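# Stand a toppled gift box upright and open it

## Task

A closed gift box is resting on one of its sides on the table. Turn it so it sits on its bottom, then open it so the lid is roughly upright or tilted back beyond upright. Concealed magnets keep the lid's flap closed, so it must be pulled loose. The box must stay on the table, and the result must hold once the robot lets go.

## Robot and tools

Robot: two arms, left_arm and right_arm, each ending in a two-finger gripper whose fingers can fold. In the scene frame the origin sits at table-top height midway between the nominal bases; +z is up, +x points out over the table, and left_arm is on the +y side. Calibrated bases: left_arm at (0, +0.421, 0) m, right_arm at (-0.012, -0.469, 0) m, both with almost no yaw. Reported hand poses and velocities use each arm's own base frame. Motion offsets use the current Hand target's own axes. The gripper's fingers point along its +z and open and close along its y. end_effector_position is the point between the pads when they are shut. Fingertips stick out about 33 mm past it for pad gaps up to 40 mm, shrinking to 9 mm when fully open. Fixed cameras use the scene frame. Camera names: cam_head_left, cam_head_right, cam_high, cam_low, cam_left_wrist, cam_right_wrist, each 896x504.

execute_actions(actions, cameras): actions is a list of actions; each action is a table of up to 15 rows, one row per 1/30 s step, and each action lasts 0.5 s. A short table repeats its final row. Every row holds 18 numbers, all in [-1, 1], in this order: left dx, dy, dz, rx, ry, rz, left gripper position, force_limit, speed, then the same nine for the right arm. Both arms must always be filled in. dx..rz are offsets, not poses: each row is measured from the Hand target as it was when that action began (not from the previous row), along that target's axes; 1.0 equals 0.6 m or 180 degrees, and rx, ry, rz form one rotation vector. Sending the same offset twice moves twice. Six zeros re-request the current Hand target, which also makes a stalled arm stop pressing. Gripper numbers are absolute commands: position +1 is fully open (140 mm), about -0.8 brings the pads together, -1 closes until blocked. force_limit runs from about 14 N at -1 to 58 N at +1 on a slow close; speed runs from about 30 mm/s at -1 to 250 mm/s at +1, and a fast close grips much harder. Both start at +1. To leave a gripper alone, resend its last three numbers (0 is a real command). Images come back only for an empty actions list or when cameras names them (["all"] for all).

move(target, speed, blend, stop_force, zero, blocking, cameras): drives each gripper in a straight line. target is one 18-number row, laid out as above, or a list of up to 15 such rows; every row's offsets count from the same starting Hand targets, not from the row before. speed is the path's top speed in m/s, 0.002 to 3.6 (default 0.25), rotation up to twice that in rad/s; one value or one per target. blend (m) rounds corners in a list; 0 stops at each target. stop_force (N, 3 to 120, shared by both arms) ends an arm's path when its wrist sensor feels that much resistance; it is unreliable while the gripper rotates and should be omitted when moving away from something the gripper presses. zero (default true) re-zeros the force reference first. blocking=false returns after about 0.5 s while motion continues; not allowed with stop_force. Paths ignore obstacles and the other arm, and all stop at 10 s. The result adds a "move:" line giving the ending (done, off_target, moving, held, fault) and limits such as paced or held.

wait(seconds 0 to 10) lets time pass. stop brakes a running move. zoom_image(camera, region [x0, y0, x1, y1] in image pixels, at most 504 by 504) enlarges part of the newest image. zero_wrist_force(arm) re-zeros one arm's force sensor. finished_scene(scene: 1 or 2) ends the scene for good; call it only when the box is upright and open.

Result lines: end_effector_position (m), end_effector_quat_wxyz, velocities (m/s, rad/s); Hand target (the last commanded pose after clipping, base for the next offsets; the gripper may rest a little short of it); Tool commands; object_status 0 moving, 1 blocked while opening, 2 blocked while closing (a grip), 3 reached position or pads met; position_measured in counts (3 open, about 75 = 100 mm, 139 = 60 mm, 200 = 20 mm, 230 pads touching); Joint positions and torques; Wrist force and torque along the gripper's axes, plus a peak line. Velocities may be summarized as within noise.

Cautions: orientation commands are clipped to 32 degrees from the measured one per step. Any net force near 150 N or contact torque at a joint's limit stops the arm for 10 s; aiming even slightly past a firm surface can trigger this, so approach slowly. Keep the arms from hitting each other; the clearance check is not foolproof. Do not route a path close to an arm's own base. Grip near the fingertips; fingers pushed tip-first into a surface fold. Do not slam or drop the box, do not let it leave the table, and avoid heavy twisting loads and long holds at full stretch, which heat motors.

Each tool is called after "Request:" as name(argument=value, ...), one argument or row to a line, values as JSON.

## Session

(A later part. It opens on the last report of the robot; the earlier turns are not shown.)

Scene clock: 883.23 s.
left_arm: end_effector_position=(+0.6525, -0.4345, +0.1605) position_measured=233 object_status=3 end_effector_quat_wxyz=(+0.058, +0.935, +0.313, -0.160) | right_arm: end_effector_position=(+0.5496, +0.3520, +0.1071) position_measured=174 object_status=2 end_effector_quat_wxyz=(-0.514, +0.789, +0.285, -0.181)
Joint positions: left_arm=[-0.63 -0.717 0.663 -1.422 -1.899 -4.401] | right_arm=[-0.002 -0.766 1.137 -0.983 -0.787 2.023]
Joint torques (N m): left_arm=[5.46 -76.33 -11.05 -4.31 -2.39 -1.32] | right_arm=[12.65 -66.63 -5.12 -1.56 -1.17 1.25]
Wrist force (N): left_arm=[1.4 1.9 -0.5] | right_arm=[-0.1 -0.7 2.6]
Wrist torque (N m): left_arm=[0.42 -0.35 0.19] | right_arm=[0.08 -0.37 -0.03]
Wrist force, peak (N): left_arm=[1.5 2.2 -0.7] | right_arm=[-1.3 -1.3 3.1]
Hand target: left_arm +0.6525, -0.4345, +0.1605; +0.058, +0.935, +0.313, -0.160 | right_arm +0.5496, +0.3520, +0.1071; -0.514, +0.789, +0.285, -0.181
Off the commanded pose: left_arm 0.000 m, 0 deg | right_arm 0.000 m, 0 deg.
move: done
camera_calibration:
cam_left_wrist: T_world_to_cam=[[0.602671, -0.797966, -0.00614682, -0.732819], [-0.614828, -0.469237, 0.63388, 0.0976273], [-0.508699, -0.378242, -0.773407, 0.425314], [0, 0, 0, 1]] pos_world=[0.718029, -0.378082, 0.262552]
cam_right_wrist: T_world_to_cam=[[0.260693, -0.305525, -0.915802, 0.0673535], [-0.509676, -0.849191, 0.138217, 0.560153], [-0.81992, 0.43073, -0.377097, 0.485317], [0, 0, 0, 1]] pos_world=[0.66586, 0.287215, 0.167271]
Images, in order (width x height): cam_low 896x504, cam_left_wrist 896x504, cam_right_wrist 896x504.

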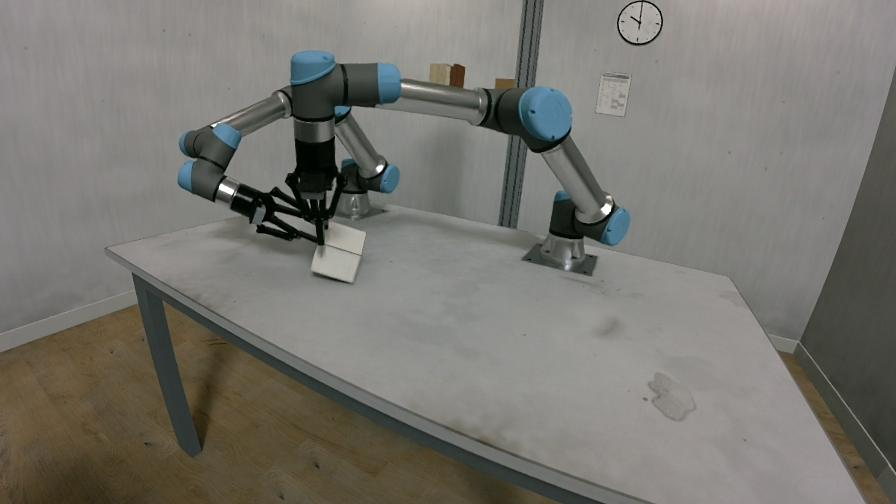

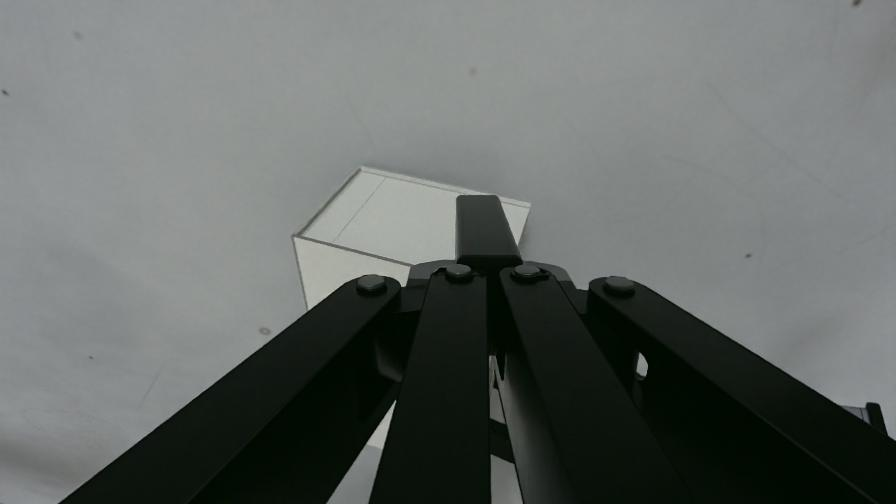

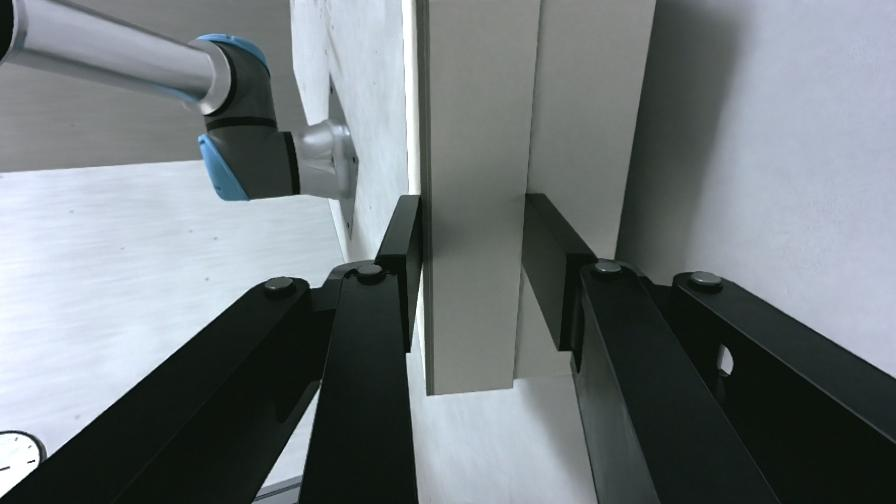

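Request:
move(
  target=[0.001,0.038,0.1567,0.0061,0,0.0167,-1,1,0,0,0,0,0,0,0,-1,-0.1,-1],
  speed=0.12,
)

Request:
move(
  target=[-0.0313,0,0.0114,0,0,0,-1,1,0,0,0,0,0,0,0,-1,-0.1,-1],
  speed=0.02,
  stop_force=4,
  cameras=["cam_left_wrist"],
)

Request:
zoom_image(
  camera="cam_left_wrist",
  region=[250, 130, 610, 300],
)

Scene clock: 912.10 s.
left_arm: end_effector_position=(+0.6421, -0.4719, +0.0720) position_measured=233 object_status=3 end_effector_quat_wxyz=(+0.053, +0.943, +0.287, -0.161) | right_arm: end_effector_position=(+0.5496, +0.3520, +0.1071) position_measured=174 object_status=2 end_effector_quat_wxyz=(-0.514, +0.789, +0.285, -0.181)
Joint positions: left_arm=[-0.676 -0.657 0.778 -1.593 -1.898 -4.391] | right_arm=[-0.002 -0.766 1.137 -0.983 -0.787 2.023]
Joint torques (N m): left_arm=[-9.06 -38.16 -11.66 -4.29 2.04 1.37] | right_arm=[13.04 -66.96 -6.11 -1.66 -1.19 1.36]
Wrist force (N): left_arm=[1.3 2.1 -0.5] | right_arm=[-0.4 -0.9 2.2]
Wrist torque (N m): left_arm=[0.47 -0.33 0.20] | right_arm=[0.10 -0.35 -0.02]
Wrist force, peak (N): left_arm=[3.1 1.0 -1.2] | right_arm=[0.0 -0.8 3.0]
Hand target: left_arm +0.6421, -0.4719, +0.0719; +0.053, +0.943, +0.287, -0.161 | right_arm +0.5496, +0.3520, +0.1071; -0.514, +0.789, +0.285, -0.181
Off the commanded pose: left_arm 0.000 m, 0 deg | right_arm 0.000 m, 0 deg.
move: done

Scene clock: 913.67 s.
left_arm: end_effector_position=(+0.6364, -0.4757, +0.0718) position_measured=233 object_status=3 end_effector_quat_wxyz=(+0.053, +0.943, +0.287, -0.161) | right_arm: end_effector_position=(+0.5496, +0.3520, +0.1071) position_measured=174 object_status=2 end_effector_quat_wxyz=(-0.514, +0.789, +0.285, -0.181)
Joint positions: left_arm=[-0.684 -0.667 0.797 -1.605 -1.899 -4.4] | right_arm=[-0.002 -0.766 1.137 -0.983 -0.787 2.023]
Joint torques (N m): left_arm=[11.37 -37.26 -33.57 -0.83 1.21 1.36] | right_arm=[12.17 -60.53 -13.56 -1.98 3.47 0.93]
Wrist force (N): left_arm=[1.7 1.9 -1.2] | right_arm=[-0.8 -0.9 2.2]
Wrist torque (N m): left_arm=[0.43 -0.34 0.21] | right_arm=[0.05 -0.36 0.02]
Wrist force, peak (N): left_arm=[7.4 2.3 -0.2] | right_arm=[-6.5 -2.8 1.5]
Hand target: left_arm +0.6364, -0.4757, +0.0718; +0.053, +0.943, +0.287, -0.161 (not the last commanded pose) | right_arm +0.5496, +0.3520, +0.1071; -0.514, +0.789, +0.285, -0.181
Off the commanded pose: left_arm 0.013 m, 0 deg | right_arm 0.000 m, 0 deg.
move: contact (left_arm)
camera_calibration:
cam_left_wrist: T_world_to_cam=[[0.55717, -0.830371, -0.00681103, -0.742912], [-0.639994, -0.434627, 0.633646, 0.15711], [-0.529121, -0.348689, -0.773593, 0.359956], [0, 0, 0, 1]] pos_world=[0.704938, -0.423096, 0.173848]
Images, in order (width x height): cam_left_wrist 896x504.

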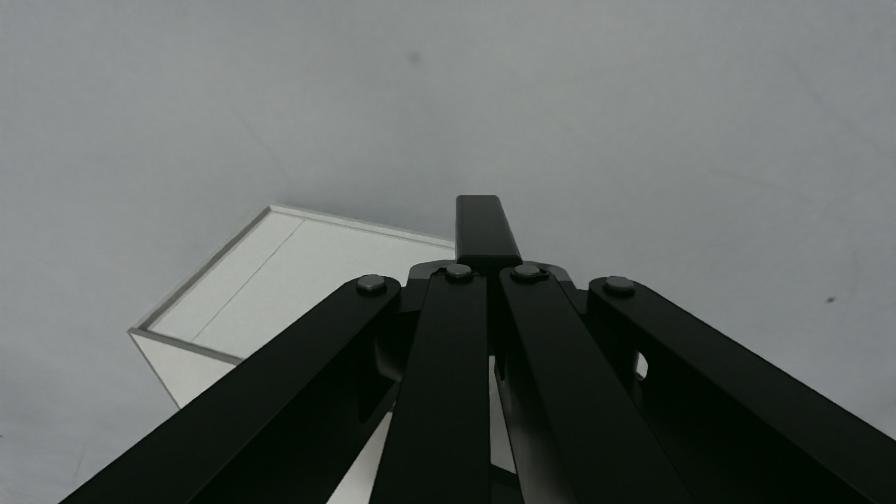

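Scaled by 1.400.

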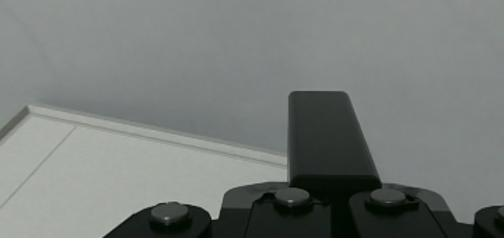

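Request:
move(
  target=[0.042,0,0.006,0,-0.0833,0,-1,1,0,0,0,0,0,0,0,-1,-0.1,-1],
  speed=0.1,
)

Request:
move(
  target=[-0.034,0,0.024,0,0,0,-1,1,0,0,0,0,0,0,0,-1,-0.1,-1],
  speed=0.02,
  stop_force=4,
  cameras=["cam_left_wrist","cam_low"],
)

Request:
zoom_image(
  camera="cam_left_wrist",
  region=[250, 130, 610, 300],
)

Request:
zoom_image(
  camera="cam_low",
  region=[250, 180, 390, 310],
)

Scene clock: 949.97 s.
left_arm: end_effector_position=(+0.6552, -0.4632, +0.0600) position_measured=233 object_status=3 end_effector_quat_wxyz=(+0.090, +0.914, +0.277, -0.283) | right_arm: end_effector_position=(+0.5496, +0.3520, +0.1071) position_measured=174 object_status=2 end_effector_quat_wxyz=(-0.514, +0.789, +0.285, -0.181)
Joint positions: left_arm=[-0.578 -0.463 0.49 -1.342 -2.122 -4.236] | right_arm=[-0.002 -0.766 1.137 -0.983 -0.787 2.023]
Joint torques (N m): left_arm=[11.3 -41.42 -33.75 -0.66 -4.5 2.25] | right_arm=[9.37 -40.16 -34.81 -1.01 1.7 -1.08]
Wrist force (N): left_arm=[1.9 2.7 -0.5] | right_arm=[0.0 -0.8 2.6]
Wrist torque (N m): left_arm=[0.61 -0.45 0.03] | right_arm=[0.05 -0.38 -0.01]
Wrist force, peak (N): left_arm=[6.3 2.2 -0.9] | right_arm=[-5.6 -2.7 1.5]
Hand target: left_arm +0.6552, -0.4632, +0.0600; +0.090, +0.914, +0.277, -0.283 | right_arm +0.5496, +0.3520, +0.1071; -0.514, +0.789, +0.285, -0.181
Off the commanded pose: left_arm 0.000 m, 0 deg | right_arm 0.000 m, 0 deg.
move: done

Scene clock: 951.90 s.
left_arm: end_effector_position=(+0.6430, -0.4714, +0.0598) position_measured=233 object_status=3 end_effector_quat_wxyz=(+0.090, +0.914, +0.277, -0.283) | right_arm: end_effector_position=(+0.5496, +0.3520, +0.1071) position_measured=174 object_status=2 end_effector_quat_wxyz=(-0.514, +0.789, +0.285, -0.181)
Joint positions: left_arm=[-0.594 -0.499 0.564 -1.389 -2.126 -4.254] | right_arm=[-0.002 -0.766 1.137 -0.983 -0.787 2.023]
Joint torques (N m): left_arm=[10.86 -39.98 -33.28 -0.62 0.56 1.34] | right_arm=[8.94 -37.55 -34.82 -0.23 0.17 -1.65]
Wrist force (N): left_arm=[2.6 2.5 -1.5] | right_arm=[-1.5 -0.5 2.0]
Wrist torque (N m): left_arm=[0.63 -0.43 0.22] | right_arm=[0.03 -0.42 0.11]
Wrist force, peak (N): left_arm=[9.8 2.8 -1.6] | right_arm=[-7.5 -3.4 1.7]
Hand target: left_arm +0.6430, -0.4714, +0.0598; +0.090, +0.914, +0.277, -0.283 (not the last commanded pose) | right_arm +0.5496, +0.3520, +0.1071; -0.514, +0.789, +0.285, -0.181
Off the commanded pose: left_arm 0.010 m, 0 deg | right_arm 0.000 m, 0 deg.
move: contact (left_arm)
camera_calibration:
cam_left_wrist: T_world_to_cam=[[0.553961, -0.832519, -0.00635335, -0.742089], [-0.482769, -0.327435, 0.812232, 0.109638], [-0.678278, -0.446877, -0.5833, 0.393878], [0, 0, 0, 1]] pos_world=[0.731176, -0.405889, 0.135983]
Images, in order (width x height): cam_low 896x504, cam_left_wrist 896x504.

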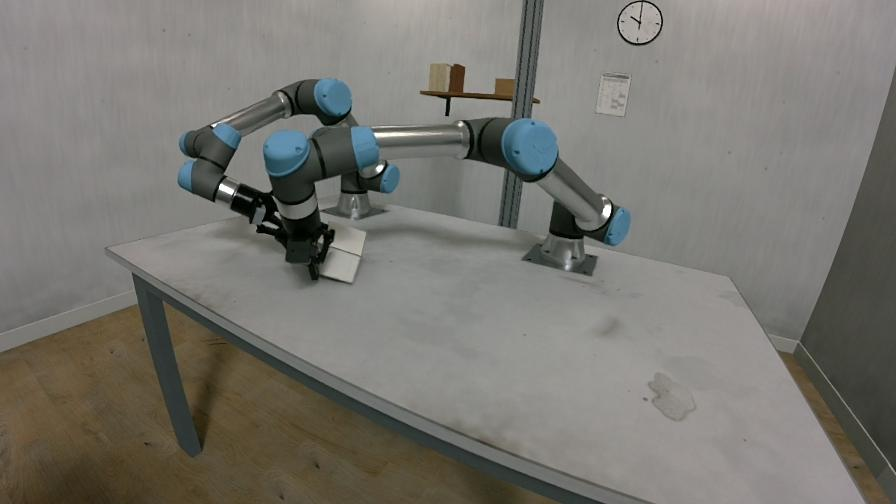

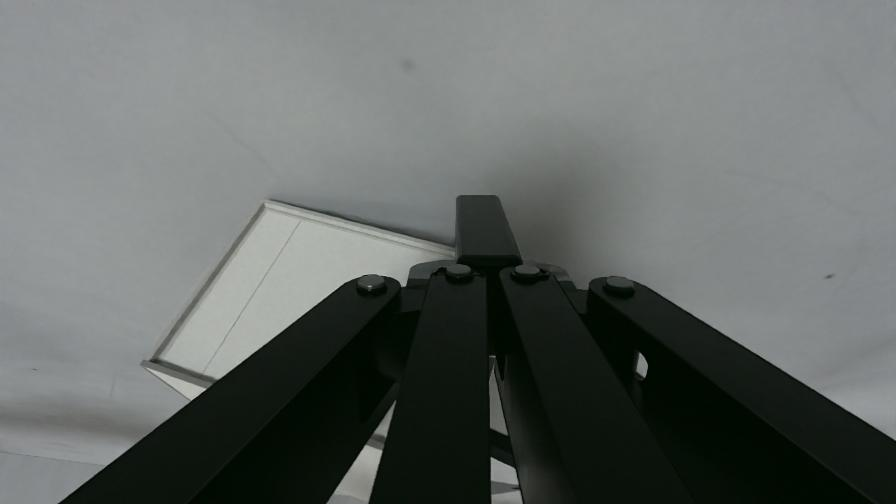

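Scaled by 1.400.

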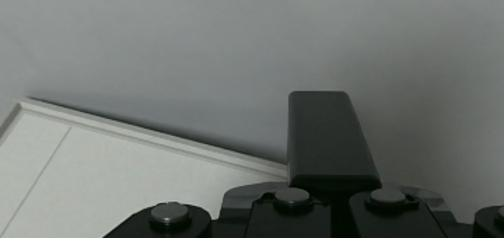

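Scaled by 3.600.

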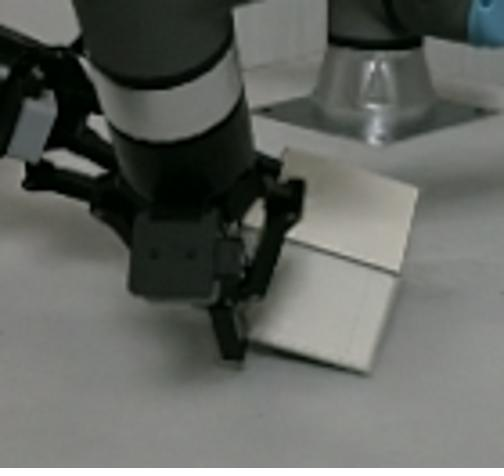

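Request:
move(
  target=[
    [0.026,0,-0.079,0,0,0,-1,1,0,0,0,0,0,0,0,-1,-0.1,-1],
    [-0.099,-0.0175,-0.138,-0.1523,0.1523,-0.4831,-1,1,0,-0.0745,0.035,-0.1056,0,0,-1,-0.1,-1],
  ],
  blend=[0.01,0],
  speed=0.12,
  cameras=["cam_left_wrist","cam_low","cam_high"],
)

Request:
zoom_image(
  camera="cam_low",
  region=[250, 180, 390, 310],
)


Scaled by 3.600.

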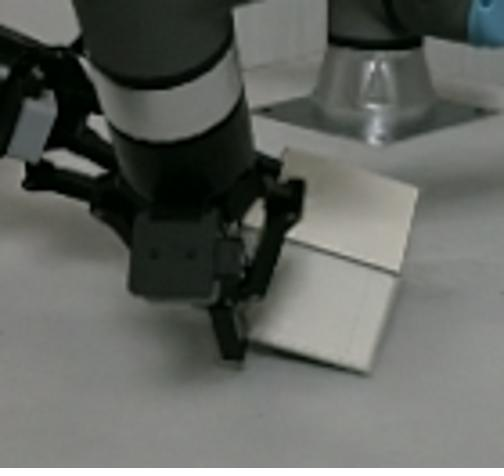

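Request:
move(
  target=[
    [0.026,0,-0.079,0,0,0,-1,1,0, 0,0,0,0,0,0,-1,-0.1,-1],
    [-0.099,-0.0175,-0.138,-0.1523,0.1523,-0.4831,-1,1,0, 0,-0.0745,0.035,-0.1056,0,0,-1,-0.1,-1],
  ],
  blend=[0.01,0],
  speed=0.12,
  cameras=["cam_left_wrist","cam_low","cam_high"],
)

Request:
zoom_image(
  camera="cam_low",
  region=[250, 180, 390, 310],
)

Scene clock: 1045.73 s.
left_arm: end_effector_position=(+0.6351, -0.4631, +0.1616) position_measured=233 object_status=3 end_effector_quat_wxyz=(+0.005, +0.470, +0.883, +0.002) | right_arm: end_effector_position=(+0.5257, +0.3807, +0.1394) position_measured=174 object_status=2 end_effector_quat_wxyz=(-0.376, +0.863, +0.311, -0.131)
Joint positions: left_arm=[-0.803 -0.852 0.879 -1.606 -1.564 -6.107] | right_arm=[0.104 -1.007 1.318 -1.352 -0.911 2.37]
Joint torques (N m): left_arm=[-8.63 -33.31 -33.83 -1.19 2.71 -1.59] | right_arm=[13.12 -58.5 -7.83 -3.54 -1.01 1.4]
Wrist force (N): left_arm=[1.1 1.3 -0.5] | right_arm=[-0.3 -0.8 2.3]
Wrist torque (N m): left_arm=[0.27 -0.28 0.19] | right_arm=[-0.12 -0.24 0.07]
Wrist force, peak (N): left_arm=[4.0 1.5 -1.6] | right_arm=[-1.5 -0.3 2.8]
Hand target: left_arm +0.6351, -0.4631, +0.1616; +0.005, +0.470, +0.883, +0.002 | right_arm +0.5257, +0.3807, +0.1394; -0.376, +0.863, +0.311, -0.131
Off the commanded pose: left_arm 0.000 m, 0 deg | right_arm 0.000 m, 0 deg.
move: done
camera_calibration:
cam_left_wrist: T_world_to_cam=[[0.827654, 0.561213, -0.0053267, -0.258721], [0.52823, -0.775735, 0.345266, -0.748403], [0.189636, -0.288574, -0.93849, 0.0311665], [0, 0, 0, 1]] pos_world=[0.60355, -0.42637, 0.286269]
Images, in order (width x height): cam_high 896x504, cam_low 896x504, cam_left_wrist 896x504.

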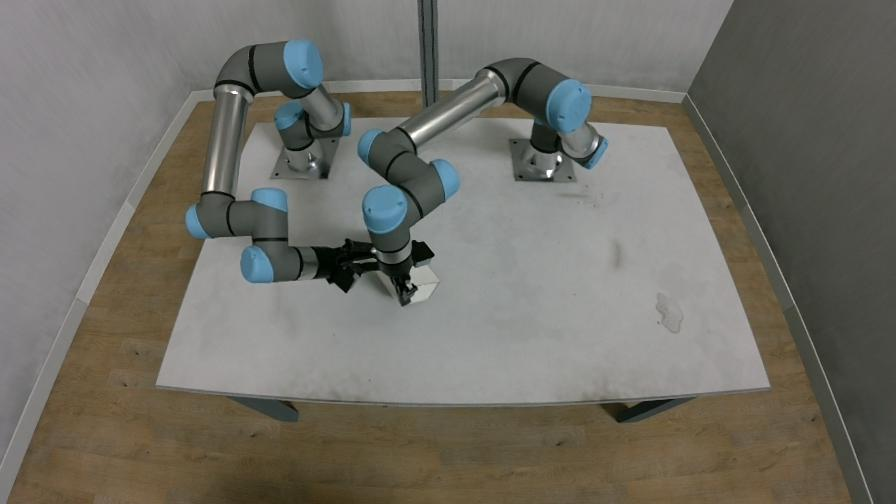

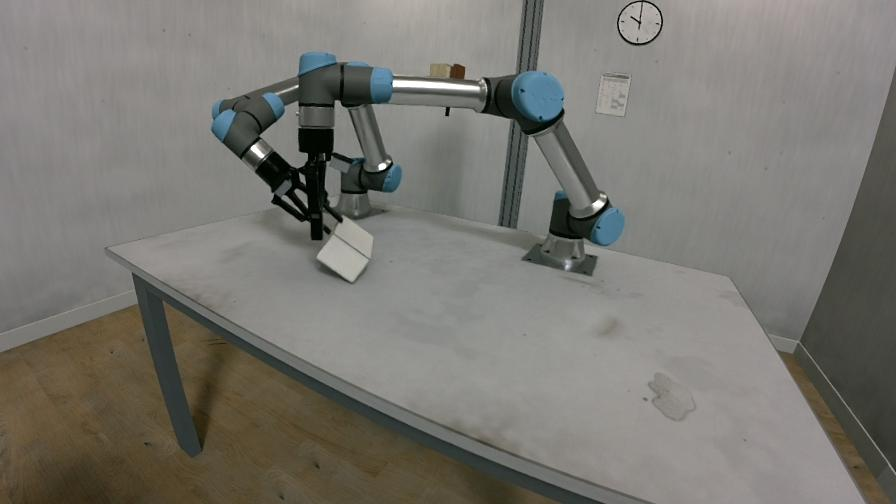

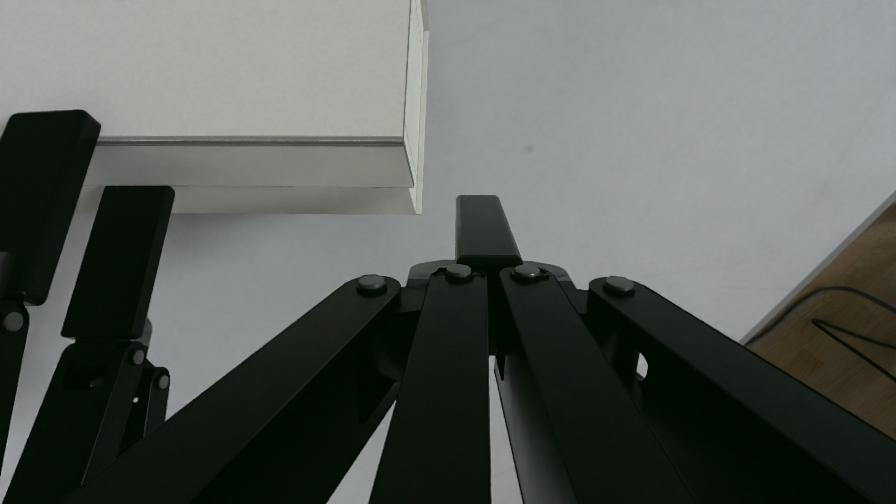

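Scaled by 3.600.

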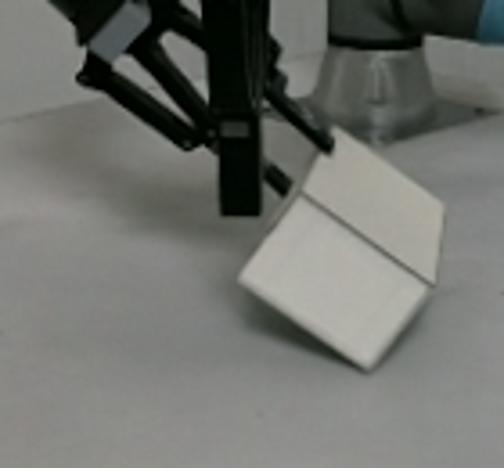

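Request:
move(
  target=[0.0013,-0.0072,0.106,0,0,0,-1,1,0,0,0,0,0,0,0,-1,-0.1,-1],
  speed=0.1,
)

Request:
move(
  target=[0,-0.035,0,0,0,0,-1,1,0,0,0,0,0,0,0,-1,-0.1,-1],
  speed=0.02,
  stop_force=4,
  cameras=["cam_left_wrist","cam_low"],
)

Request:
zoom_image(
  camera="cam_low",
  region=[250, 180, 390, 310],
)

Scene clock: 1068.00 s.
left_arm: end_effector_position=(+0.6317, -0.4650, +0.0980) position_measured=233 object_status=3 end_effector_quat_wxyz=(+0.005, +0.470, +0.883, +0.002) | right_arm: end_effector_position=(+0.5257, +0.3807, +0.1394) position_measured=174 object_status=2 end_effector_quat_wxyz=(-0.376, +0.863, +0.311, -0.131)
Joint positions: left_arm=[-0.808 -0.838 1.017 -1.759 -1.564 -6.112] | right_arm=[0.104 -1.007 1.318 -1.352 -0.911 2.37]
Joint torques (N m): left_arm=[-9.37 -33.45 -11.69 -4.47 -0.41 -1.66] | right_arm=[12.35 -58.16 -8.71 -3.52 -0.74 1.4]
Wrist force (N): left_arm=[1.4 1.5 -0.5] | right_arm=[-0.4 -0.6 2.5]
Wrist torque (N m): left_arm=[0.33 -0.34 0.18] | right_arm=[-0.06 -0.22 0.08]
Wrist force, peak (N): left_arm=[1.2 1.5 -2.3] | right_arm=[-0.3 -0.6 2.9]
Hand target: left_arm +0.6318, -0.4650, +0.0980; +0.005, +0.470, +0.883, +0.002 | right_arm +0.5257, +0.3807, +0.1394; -0.376, +0.863, +0.311, -0.131
Off the commanded pose: left_arm 0.000 m, 0 deg | right_arm 0.000 m, 0 deg.
move: done

Scene clock: 1070.03 s.
left_arm: end_effector_position=(+0.6181, -0.4742, +0.0978) position_measured=233 object_status=3 end_effector_quat_wxyz=(+0.005, +0.470, +0.883, +0.002) | right_arm: end_effector_position=(+0.5256, +0.3807, +0.1394) position_measured=174 object_status=2 end_effector_quat_wxyz=(-0.376, +0.863, +0.311, -0.131)
Joint positions: left_arm=[-0.829 -0.852 1.043 -1.77 -1.564 -6.133] | right_arm=[0.104 -1.007 1.318 -1.352 -0.911 2.37]
Joint torques (N m): left_arm=[11.6 -32.74 -33.51 -0.96 -2.99 1.35] | right_arm=[4.02 -53.5 -17.46 -3.79 4.2 1.05]
Wrist force (N): left_arm=[1.1 2.5 -0.5] | right_arm=[-1.2 -0.8 2.7]
Wrist torque (N m): left_arm=[0.27 -0.31 0.17] | right_arm=[-0.08 -0.34 0.13]
Wrist force, peak (N): left_arm=[-0.9 8.6 2.1] | right_arm=[-8.8 -4.2 2.1]
Hand target: left_arm +0.6181, -0.4742, +0.0978; +0.005, +0.470, +0.883, +0.002 (not the last commanded pose) | right_arm +0.5257, +0.3807, +0.1394; -0.376, +0.863, +0.311, -0.131
Off the commanded pose: left_arm 0.005 m, 0 deg | right_arm 0.000 m, 0 deg.
move: contact (left_arm)
camera_calibration:
cam_left_wrist: T_world_to_cam=[[0.827615, 0.56127, -0.00538092, -0.238702], [0.528324, -0.775726, 0.345143, -0.726027], [0.189544, -0.288489, -0.938535, -0.0285879], [0, 0, 0, 1]] pos_world=[0.58655, -0.437469, 0.222468]
Images, in order (width x height): cam_low 896x504, cam_left_wrist 896x504.

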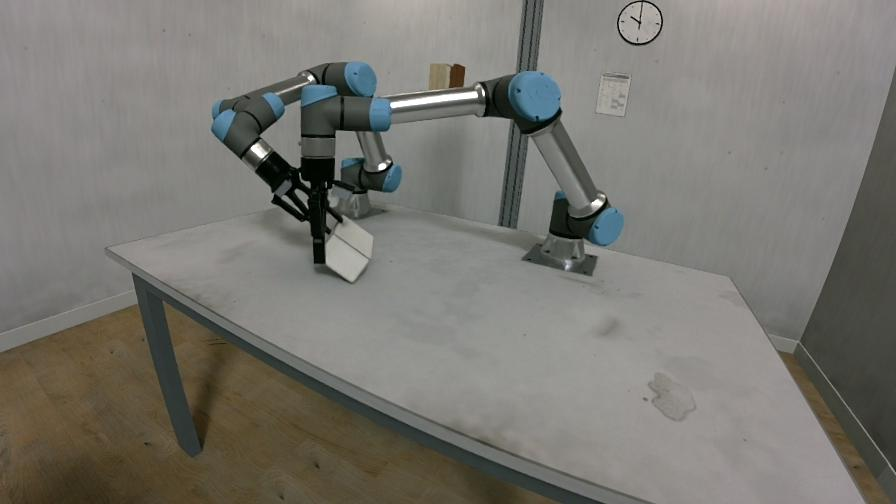

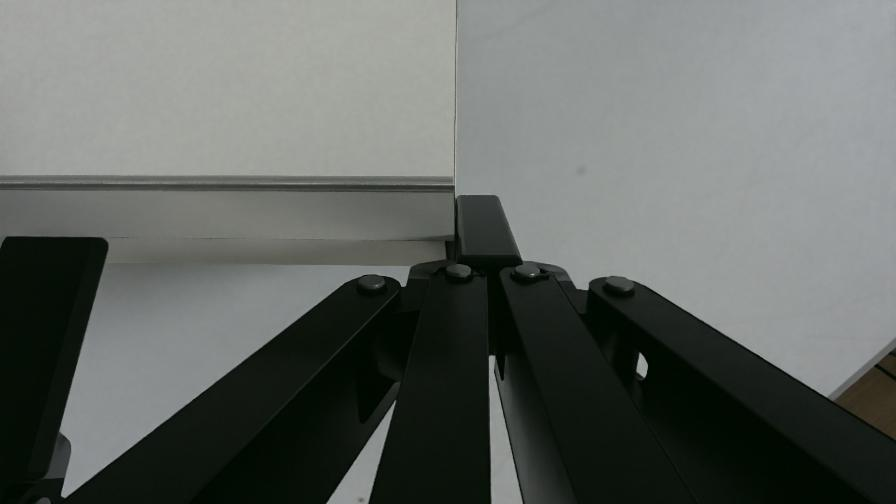

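Scaled by 3.600.

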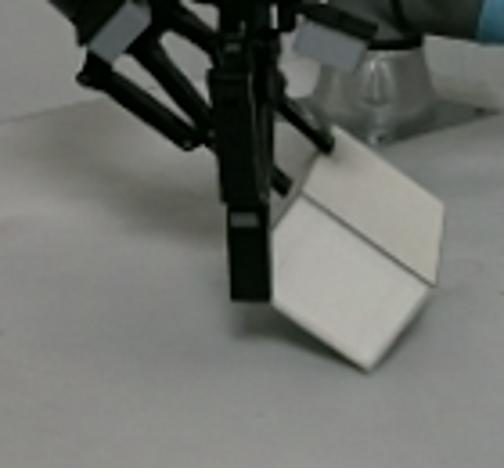

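Request:
move(
  target=[
    [0,0.015,-0.0133,0,0,0,-1,1,0,0,0,0,0,0,0,-1,-0.1,-1],
    [-0.0133,0.015,-0.0133,0,0,0,-1,1,0,0,0,0,0,0,0,-1,-0.1,-1],
  ],
  speed=0.06,
)

Request:
move(
  target=[0,-0.04,0,0,0,0,-1,1,0,0,0,0,0,0,0,-1,-0.1,-1],
  speed=0.02,
  stop_force=3,
  cameras=["cam_left_wrist","cam_low"],
)

Request:
zoom_image(
  camera="cam_left_wrist",
  region=[350, 130, 610, 300],
)

Request:
zoom_image(
  camera="cam_low",
  region=[250, 180, 390, 310],
)

Scene clock: 1114.60 s.
left_arm: end_effector_position=(+0.6299, -0.4758, +0.1060) position_measured=233 object_status=3 end_effector_quat_wxyz=(+0.005, +0.470, +0.883, +0.002) | right_arm: end_effector_position=(+0.5257, +0.3807, +0.1394) position_measured=174 object_status=2 end_effector_quat_wxyz=(-0.376, +0.863, +0.311, -0.131)
Joint positions: left_arm=[-0.819 -0.827 0.979 -1.73 -1.564 -6.124] | right_arm=[0.104 -1.007 1.318 -1.352 -0.911 2.37]
Joint torques (N m): left_arm=[-8.8 -33.6 -34.06 -0.94 -2.7 -0.67] | right_arm=[-9.63 -35.47 -38.88 -3.11 1.87 0.6]
Wrist force (N): left_arm=[1.1 1.2 -0.8] | right_arm=[-0.3 -1.0 1.6]
Wrist torque (N m): left_arm=[0.28 -0.26 -0.01] | right_arm=[-0.14 -0.26 0.08]
Wrist force, peak (N): left_arm=[1.3 2.6 -0.7] | right_arm=[-1.0 -0.6 3.2]
Hand target: left_arm +0.6299, -0.4758, +0.1060; +0.005, +0.470, +0.883, +0.002 | right_arm +0.5257, +0.3807, +0.1394; -0.376, +0.863, +0.311, -0.131
Off the commanded pose: left_arm 0.000 m, 0 deg | right_arm 0.000 m, 0 deg.
move: done

Scene clock: 1116.27 s.
left_arm: end_effector_position=(+0.6223, -0.4809, +0.1059) position_measured=233 object_status=3 end_effector_quat_wxyz=(+0.005, +0.470, +0.883, +0.002) | right_arm: end_effector_position=(+0.5257, +0.3807, +0.1394) position_measured=174 object_status=2 end_effector_quat_wxyz=(-0.376, +0.863, +0.311, -0.131)
Joint positions: left_arm=[-0.831 -0.835 0.993 -1.736 -1.564 -6.135] | right_arm=[0.104 -1.007 1.318 -1.352 -0.911 2.37]
Joint torques (N m): left_arm=[11.26 -33.26 -33.49 -1.02 0.09 1.35] | right_arm=[-9.03 -32.54 -38.06 -1.76 -0.28 0.29]
Wrist force (N): left_arm=[1.0 2.3 -0.6] | right_arm=[-1.4 -0.6 2.4]
Wrist torque (N m): left_arm=[0.22 -0.30 0.17] | right_arm=[0.01 -0.31 0.11]
Wrist force, peak (N): left_arm=[-0.9 7.5 1.4] | right_arm=[-7.5 -3.5 2.1]
Hand target: left_arm +0.6223, -0.4809, +0.1059; +0.005, +0.470, +0.883, +0.002 (not the last commanded pose) | right_arm +0.5257, +0.3807, +0.1394; -0.376, +0.863, +0.311, -0.131
Off the commanded pose: left_arm 0.015 m, 0 deg | right_arm 0.000 m, 0 deg.
move: contact (left_arm)
camera_calibration:
cam_left_wrist: T_world_to_cam=[[0.827715, 0.561122, -0.00546175, -0.238479], [0.52821, -0.775807, 0.345134, -0.736172], [0.189425, -0.288558, -0.938537, -0.0237687], [0, 0, 0, 1]] pos_world=[0.590749, -0.44417, 0.230468]
Images, in order (width x height): cam_low 896x504, cam_left_wrist 896x504.

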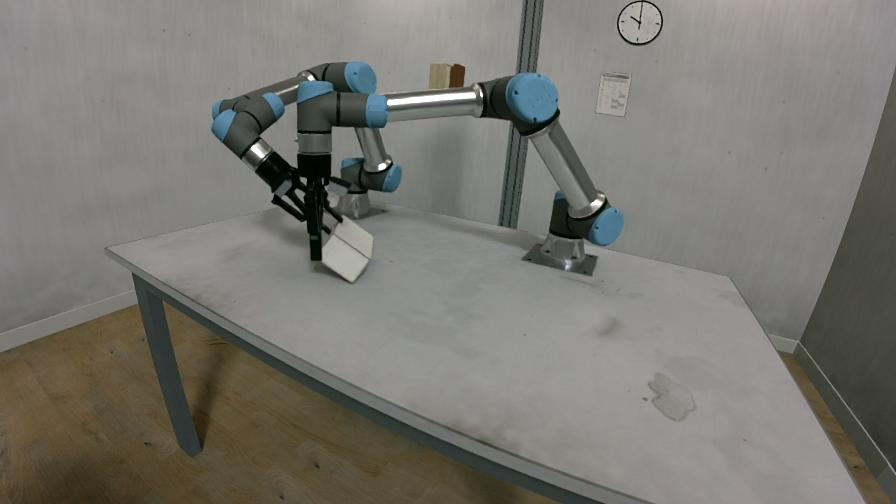

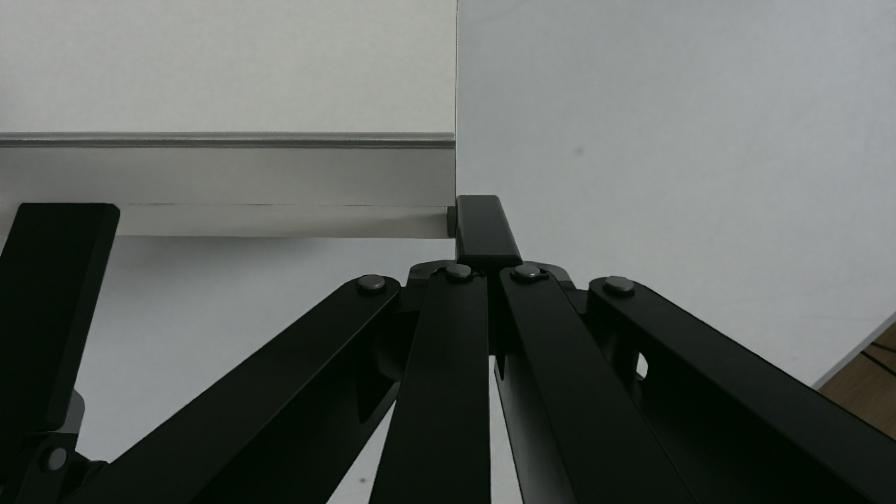

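Scaled by 1.938.

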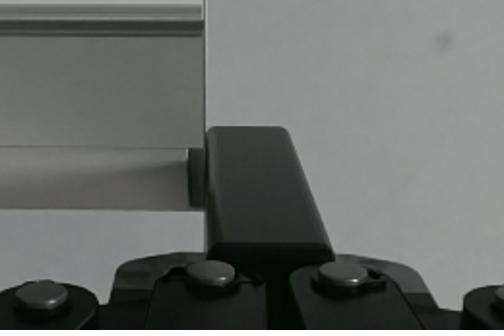

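Scaled by 3.600.

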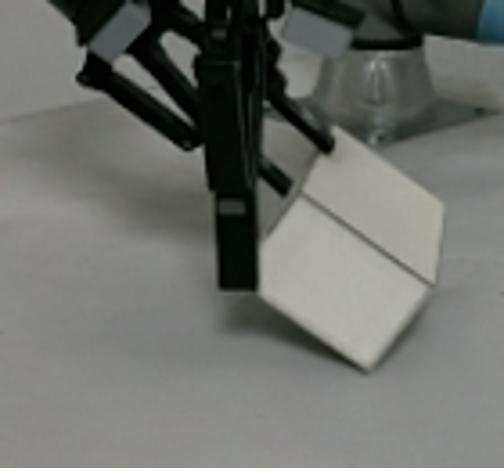

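Request:
move(
  target=[
    [0,0.01,0,0,0,0,-1,1,0,0,0,0,0,0,0,-1,-0.1,-1],
    [-0.0105,0.01,0,0,0,0,-1,1,0,0,0,0,0,0,0,-1,-0.1,-1],
  ],
  speed=0.06,
)

Request:
move(
  target=[0,-0.04,0,0,0,0,-1,1,0,0,0,0,0,0,0,-1,-0.1,-1],
  speed=0.02,
  stop_force=3,
  cameras=["cam_left_wrist"],
)

Request:
zoom_image(
  camera="cam_left_wrist",
  region=[350, 130, 610, 300],
)

Scene clock: 1133.53 s.
left_arm: end_effector_position=(+0.6308, -0.4827, +0.1060) position_measured=233 object_status=3 end_effector_quat_wxyz=(+0.005, +0.470, +0.883, +0.002) | right_arm: end_effector_position=(+0.5257, +0.3807, +0.1394) position_measured=174 object_status=2 end_effector_quat_wxyz=(-0.376, +0.863, +0.311, -0.131)
Joint positions: left_arm=[-0.825 -0.813 0.954 -1.72 -1.564 -6.129] | right_arm=[0.104 -1.007 1.318 -1.352 -0.911 2.37]
Joint torques (N m): left_arm=[-9 -33.89 -33.55 -0.99 -1.83 -0.67] | right_arm=[-9.42 -32.27 -37.4 -0.86 -0.43 -0.66]
Wrist force (N): left_arm=[1.3 1.3 -0.6] | right_arm=[-0.1 -0.5 2.4]
Wrist torque (N m): left_arm=[0.29 -0.32 0.17] | right_arm=[-0.05 -0.28 0.08]
Wrist force, peak (N): left_arm=[1.3 2.6 -0.5] | right_arm=[-1.2 -0.6 3.0]
Hand target: left_arm +0.6308, -0.4828, +0.1060; +0.005, +0.470, +0.883, +0.002 | right_arm +0.5257, +0.3807, +0.1394; -0.376, +0.863, +0.311, -0.131
Off the commanded pose: left_arm 0.000 m, 0 deg | right_arm 0.000 m, 0 deg.
move: done

Scene clock: 1135.07 s.
left_arm: end_effector_position=(+0.6257, -0.4862, +0.1058) position_measured=233 object_status=3 end_effector_quat_wxyz=(+0.005, +0.470, +0.883, +0.002) | right_arm: end_effector_position=(+0.5257, +0.3807, +0.1394) position_measured=174 object_status=2 end_effector_quat_wxyz=(-0.376, +0.863, +0.311, -0.131)
Joint positions: left_arm=[-0.832 -0.818 0.963 -1.724 -1.564 -6.136] | right_arm=[0.104 -1.007 1.318 -1.352 -0.911 2.37]
Joint torques (N m): left_arm=[11.13 -34.34 -34.03 -0.93 -2.59 1.31] | right_arm=[-9.42 -32.72 -36.84 -3.96 2.05 -1.06]
Wrist force (N): left_arm=[1.1 2.5 -0.4] | right_arm=[-1.4 -0.8 2.4]
Wrist torque (N m): left_arm=[0.21 -0.33 0.18] | right_arm=[-0.01 -0.34 0.11]
Wrist force, peak (N): left_arm=[-0.6 8.3 2.1] | right_arm=[-7.5 -3.5 2.4]
Hand target: left_arm +0.6257, -0.4862, +0.1058; +0.005, +0.470, +0.883, +0.002 (not the last commanded pose) | right_arm +0.5257, +0.3807, +0.1394; -0.376, +0.863, +0.311, -0.131
Off the commanded pose: left_arm 0.018 m, 0 deg | right_arm 0.000 m, 0 deg.
move: contact (left_arm)
camera_calibration:
cam_left_wrist: T_world_to_cam=[[0.82772, 0.561115, -0.00548698, -0.238319], [0.528235, -0.775844, 0.345012, -0.742082], [0.189334, -0.288472, -0.938582, -0.0258395], [0, 0, 0, 1]] pos_world=[0.594148, -0.44947, 0.230467]
Images, in order (width x height): cam_left_wrist 896x504.

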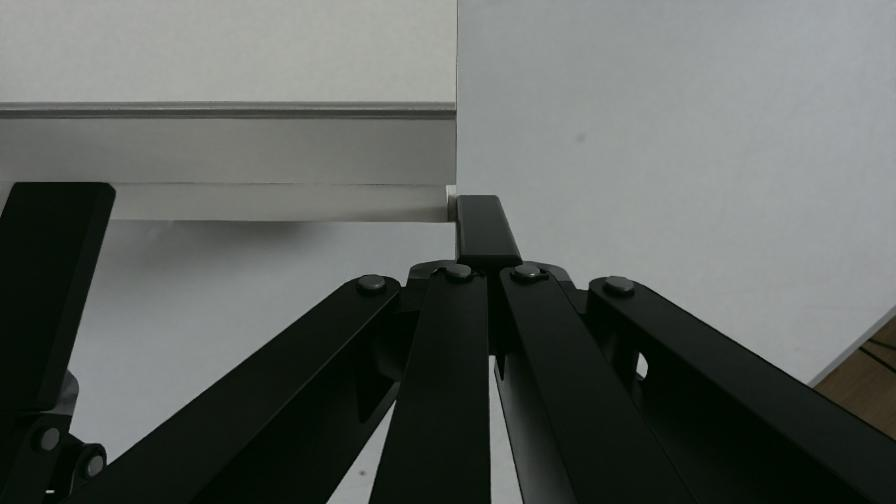

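Scaled by 1.938.

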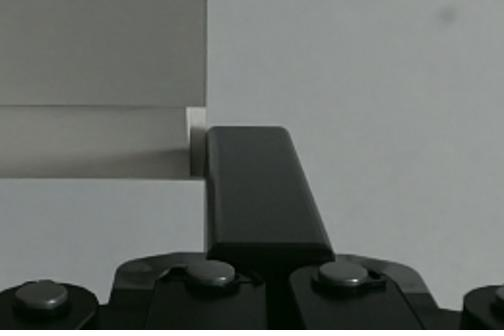

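Request:
move(
  target=[
    [0,0.008,0,0,0,0,-1,1,0,0,0,0,0,0,0,-1,-0.1,-1],
    [0.004,0.008,-0.03,0,0,0,-1,1,0,0,0,0,0,0,0,-1,-0.1,-1],
  ],
  speed=0.06,
)

Request:
move(
  target=[0,-0.04,0,0,0,0,-1,1,0,0,0,0,0,0,0,-1,-0.1,-1],
  speed=0.02,
  stop_force=3,
  cameras=["cam_left_wrist"],
)

Request:
zoom_image(
  camera="cam_left_wrist",
  region=[350, 130, 610, 300],
)

Scene clock: 1149.93 s.
left_arm: end_effector_position=(+0.6282, -0.4815, +0.1238) position_measured=233 object_status=3 end_effector_quat_wxyz=(+0.005, +0.470, +0.883, +0.002) | right_arm: end_effector_position=(+0.5257, +0.3807, +0.1394) position_measured=174 object_status=2 end_effector_quat_wxyz=(-0.376, +0.863, +0.311, -0.131)
Joint positions: left_arm=[-0.826 -0.828 0.933 -1.684 -1.564 -6.13] | right_arm=[0.104 -1.007 1.318 -1.352 -0.911 2.37]
Joint torques (N m): left_arm=[11.31 -73.01 -34.04 -1.04 -2.93 1.33] | right_arm=[-9.05 -33.25 -36.33 -3.34 3.02 -1.79]
Wrist force (N): left_arm=[1.3 1.5 -0.5] | right_arm=[0.0 -0.4 2.2]
Wrist torque (N m): left_arm=[0.31 -0.32 0.18] | right_arm=[-0.01 -0.34 0.08]
Wrist force, peak (N): left_arm=[1.0 2.8 -0.7] | right_arm=[-1.2 -0.7 3.0]
Hand target: left_arm +0.6282, -0.4815, +0.1239; +0.005, +0.470, +0.883, +0.002 | right_arm +0.5257, +0.3807, +0.1394; -0.376, +0.863, +0.311, -0.131
Off the commanded pose: left_arm 0.000 m, 0 deg | right_arm 0.000 m, 0 deg.
move: done

Scene clock: 1151.97 s.
left_arm: end_effector_position=(+0.6082, -0.4949, +0.1237) position_measured=233 object_status=3 end_effector_quat_wxyz=(+0.005, +0.470, +0.883, +0.002) | right_arm: end_effector_position=(+0.5257, +0.3807, +0.1394) position_measured=174 object_status=2 end_effector_quat_wxyz=(-0.376, +0.863, +0.311, -0.131)
Joint positions: left_arm=[-0.857 -0.849 0.97 -1.7 -1.564 -6.161] | right_arm=[0.104 -1.007 1.318 -1.352 -0.911 2.37]
Joint torques (N m): left_arm=[-9.87 -71.94 -11.35 -4.5 2.38 -1.62] | right_arm=[-8.77 -33.3 -35.23 -2.96 1.29 -1.64]
Wrist force (N): left_arm=[1.3 1.2 -0.7] | right_arm=[0.1 -0.6 2.3]
Wrist torque (N m): left_arm=[0.25 -0.31 0.17] | right_arm=[-0.09 -0.31 0.08]
Wrist force, peak (N): left_arm=[1.6 2.4 -0.3] | right_arm=[0.0 -0.3 2.7]
Hand target: left_arm +0.6082, -0.4949, +0.1237; +0.005, +0.470, +0.883, +0.002 | right_arm +0.5257, +0.3807, +0.1394; -0.376, +0.863, +0.311, -0.131
Off the commanded pose: left_arm 0.000 m, 0 deg | right_arm 0.000 m, 0 deg.
move: done
camera_calibration:
cam_left_wrist: T_world_to_cam=[[0.82772, 0.561115, -0.00548698, -0.218938], [0.528235, -0.775844, 0.345012, -0.745782], [0.189334, -0.288472, -0.938582, -0.00834803], [0, 0, 0, 1]] pos_world=[0.576748, -0.45817, 0.248267]
Images, in order (width x height): cam_left_wrist 896x504.

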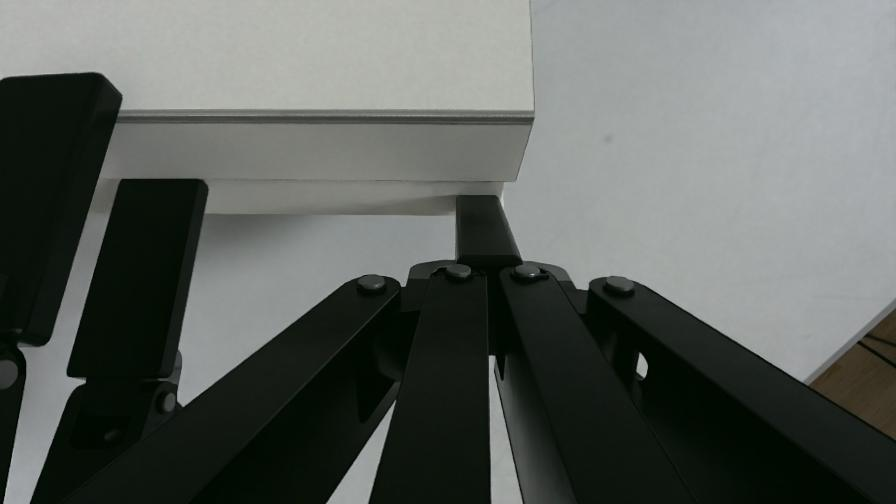

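Scaled by 1.938.

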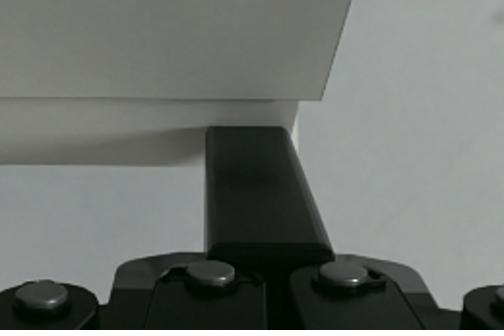

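Request:
move(
  target=[0,0,0.08,0,0,0,-1,1,0,0,0,0,0,0,0,-1,-0.1,-1],
  speed=0.025,
  stop_force=22,
  cameras=["cam_left_wrist","cam_low","cam_right_wrist"],
)

Request:
zoom_image(
  camera="cam_low",
  region=[250, 180, 390, 310],
)

Scene clock: 1168.23 s.
left_arm: end_effector_position=(+0.6087, -0.4950, +0.0757) position_measured=233 object_status=3 end_effector_quat_wxyz=(+0.005, +0.470, +0.883, +0.002) | right_arm: end_effector_position=(+0.5257, +0.3807, +0.1394) position_measured=174 object_status=2 end_effector_quat_wxyz=(-0.376, +0.863, +0.311, -0.131)
Joint positions: left_arm=[-0.856 -0.824 1.052 -1.806 -1.564 -6.16] | right_arm=[0.104 -1.007 1.318 -1.352 -0.911 2.37]
Joint torques (N m): left_arm=[11.49 -32.66 -9.91 -3.87 0.55 1.33] | right_arm=[-7.81 -32.17 -34.48 -1.95 -0.57 -1.66]
Wrist force (N): left_arm=[-0.3 1.5 -2.1] | right_arm=[-0.1 -2.1 -1.0]
Wrist torque (N m): left_arm=[0.31 -0.28 0.16] | right_arm=[0.33 -0.12 -0.09]
Wrist force, peak (N): left_arm=[-0.9 1.9 -4.0] | right_arm=[-1.6 -2.2 2.6]
Hand target: left_arm +0.6087, -0.4950, +0.0757; +0.005, +0.470, +0.883, +0.002 | right_arm +0.5257, +0.3807, +0.1394; -0.376, +0.863, +0.311, -0.131
Off the commanded pose: left_arm 0.000 m, 0 deg | right_arm 0.000 m, 0 deg.
move: done
camera_calibration:
cam_left_wrist: T_world_to_cam=[[0.82772, 0.561115, -0.00548698, -0.219559], [0.528235, -0.775844, 0.345012, -0.729563], [0.189334, -0.288472, -0.938582, -0.0535235], [0, 0, 0, 1]] pos_world=[0.577248, -0.45827, 0.200267]
cam_right_wrist: T_world_to_cam=[[0.435254, -0.519943, -0.734991, 0.0765575], [-0.55176, -0.799149, 0.238583, 0.557017], [-0.711418, 0.301694, -0.634717, 0.493567], [0, 0, 0, 1]] pos_world=[0.62515, 0.336039, 0.23665]
Images, in order (width x height): cam_low 896x504, cam_left_wrist 896x504, cam_right_wrist 896x504.

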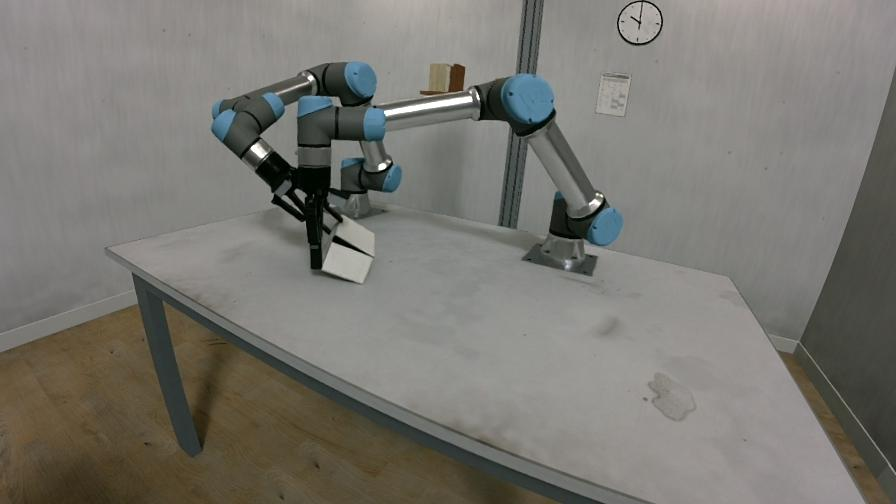

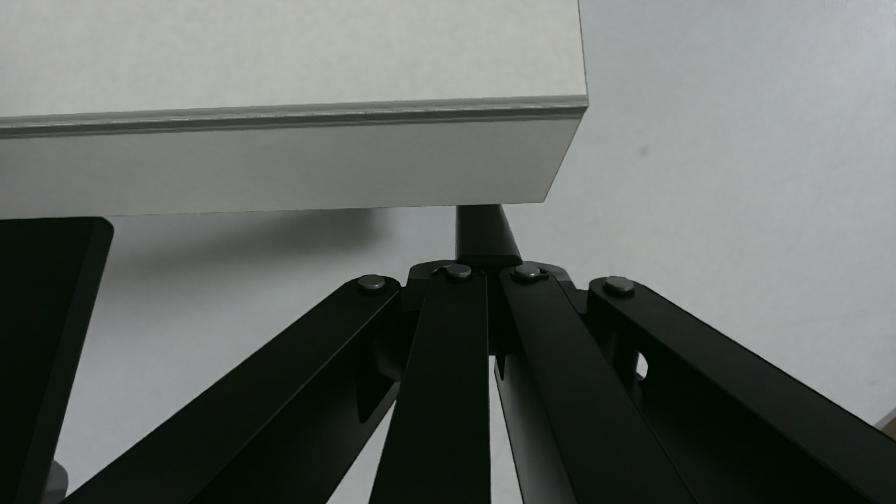

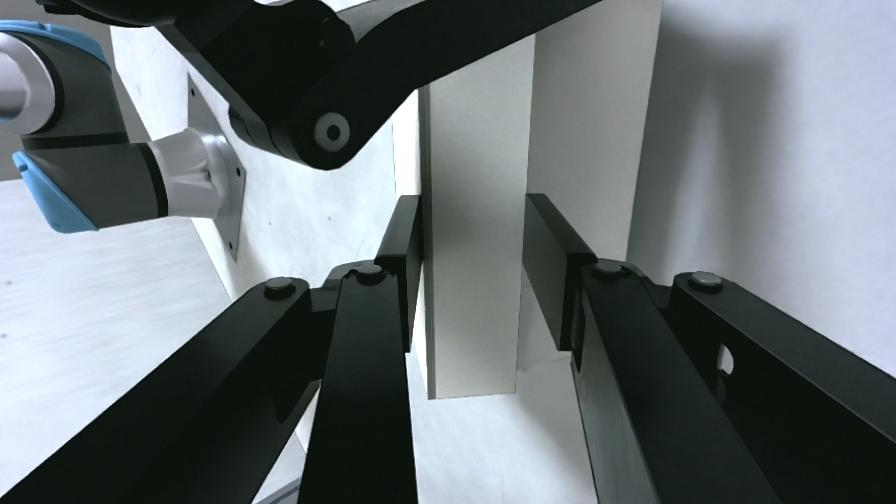

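Scaled by 3.600.

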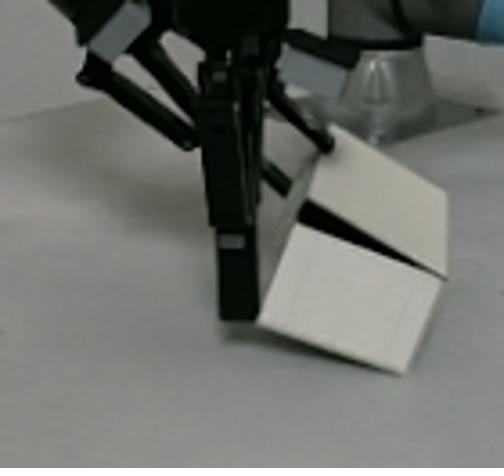

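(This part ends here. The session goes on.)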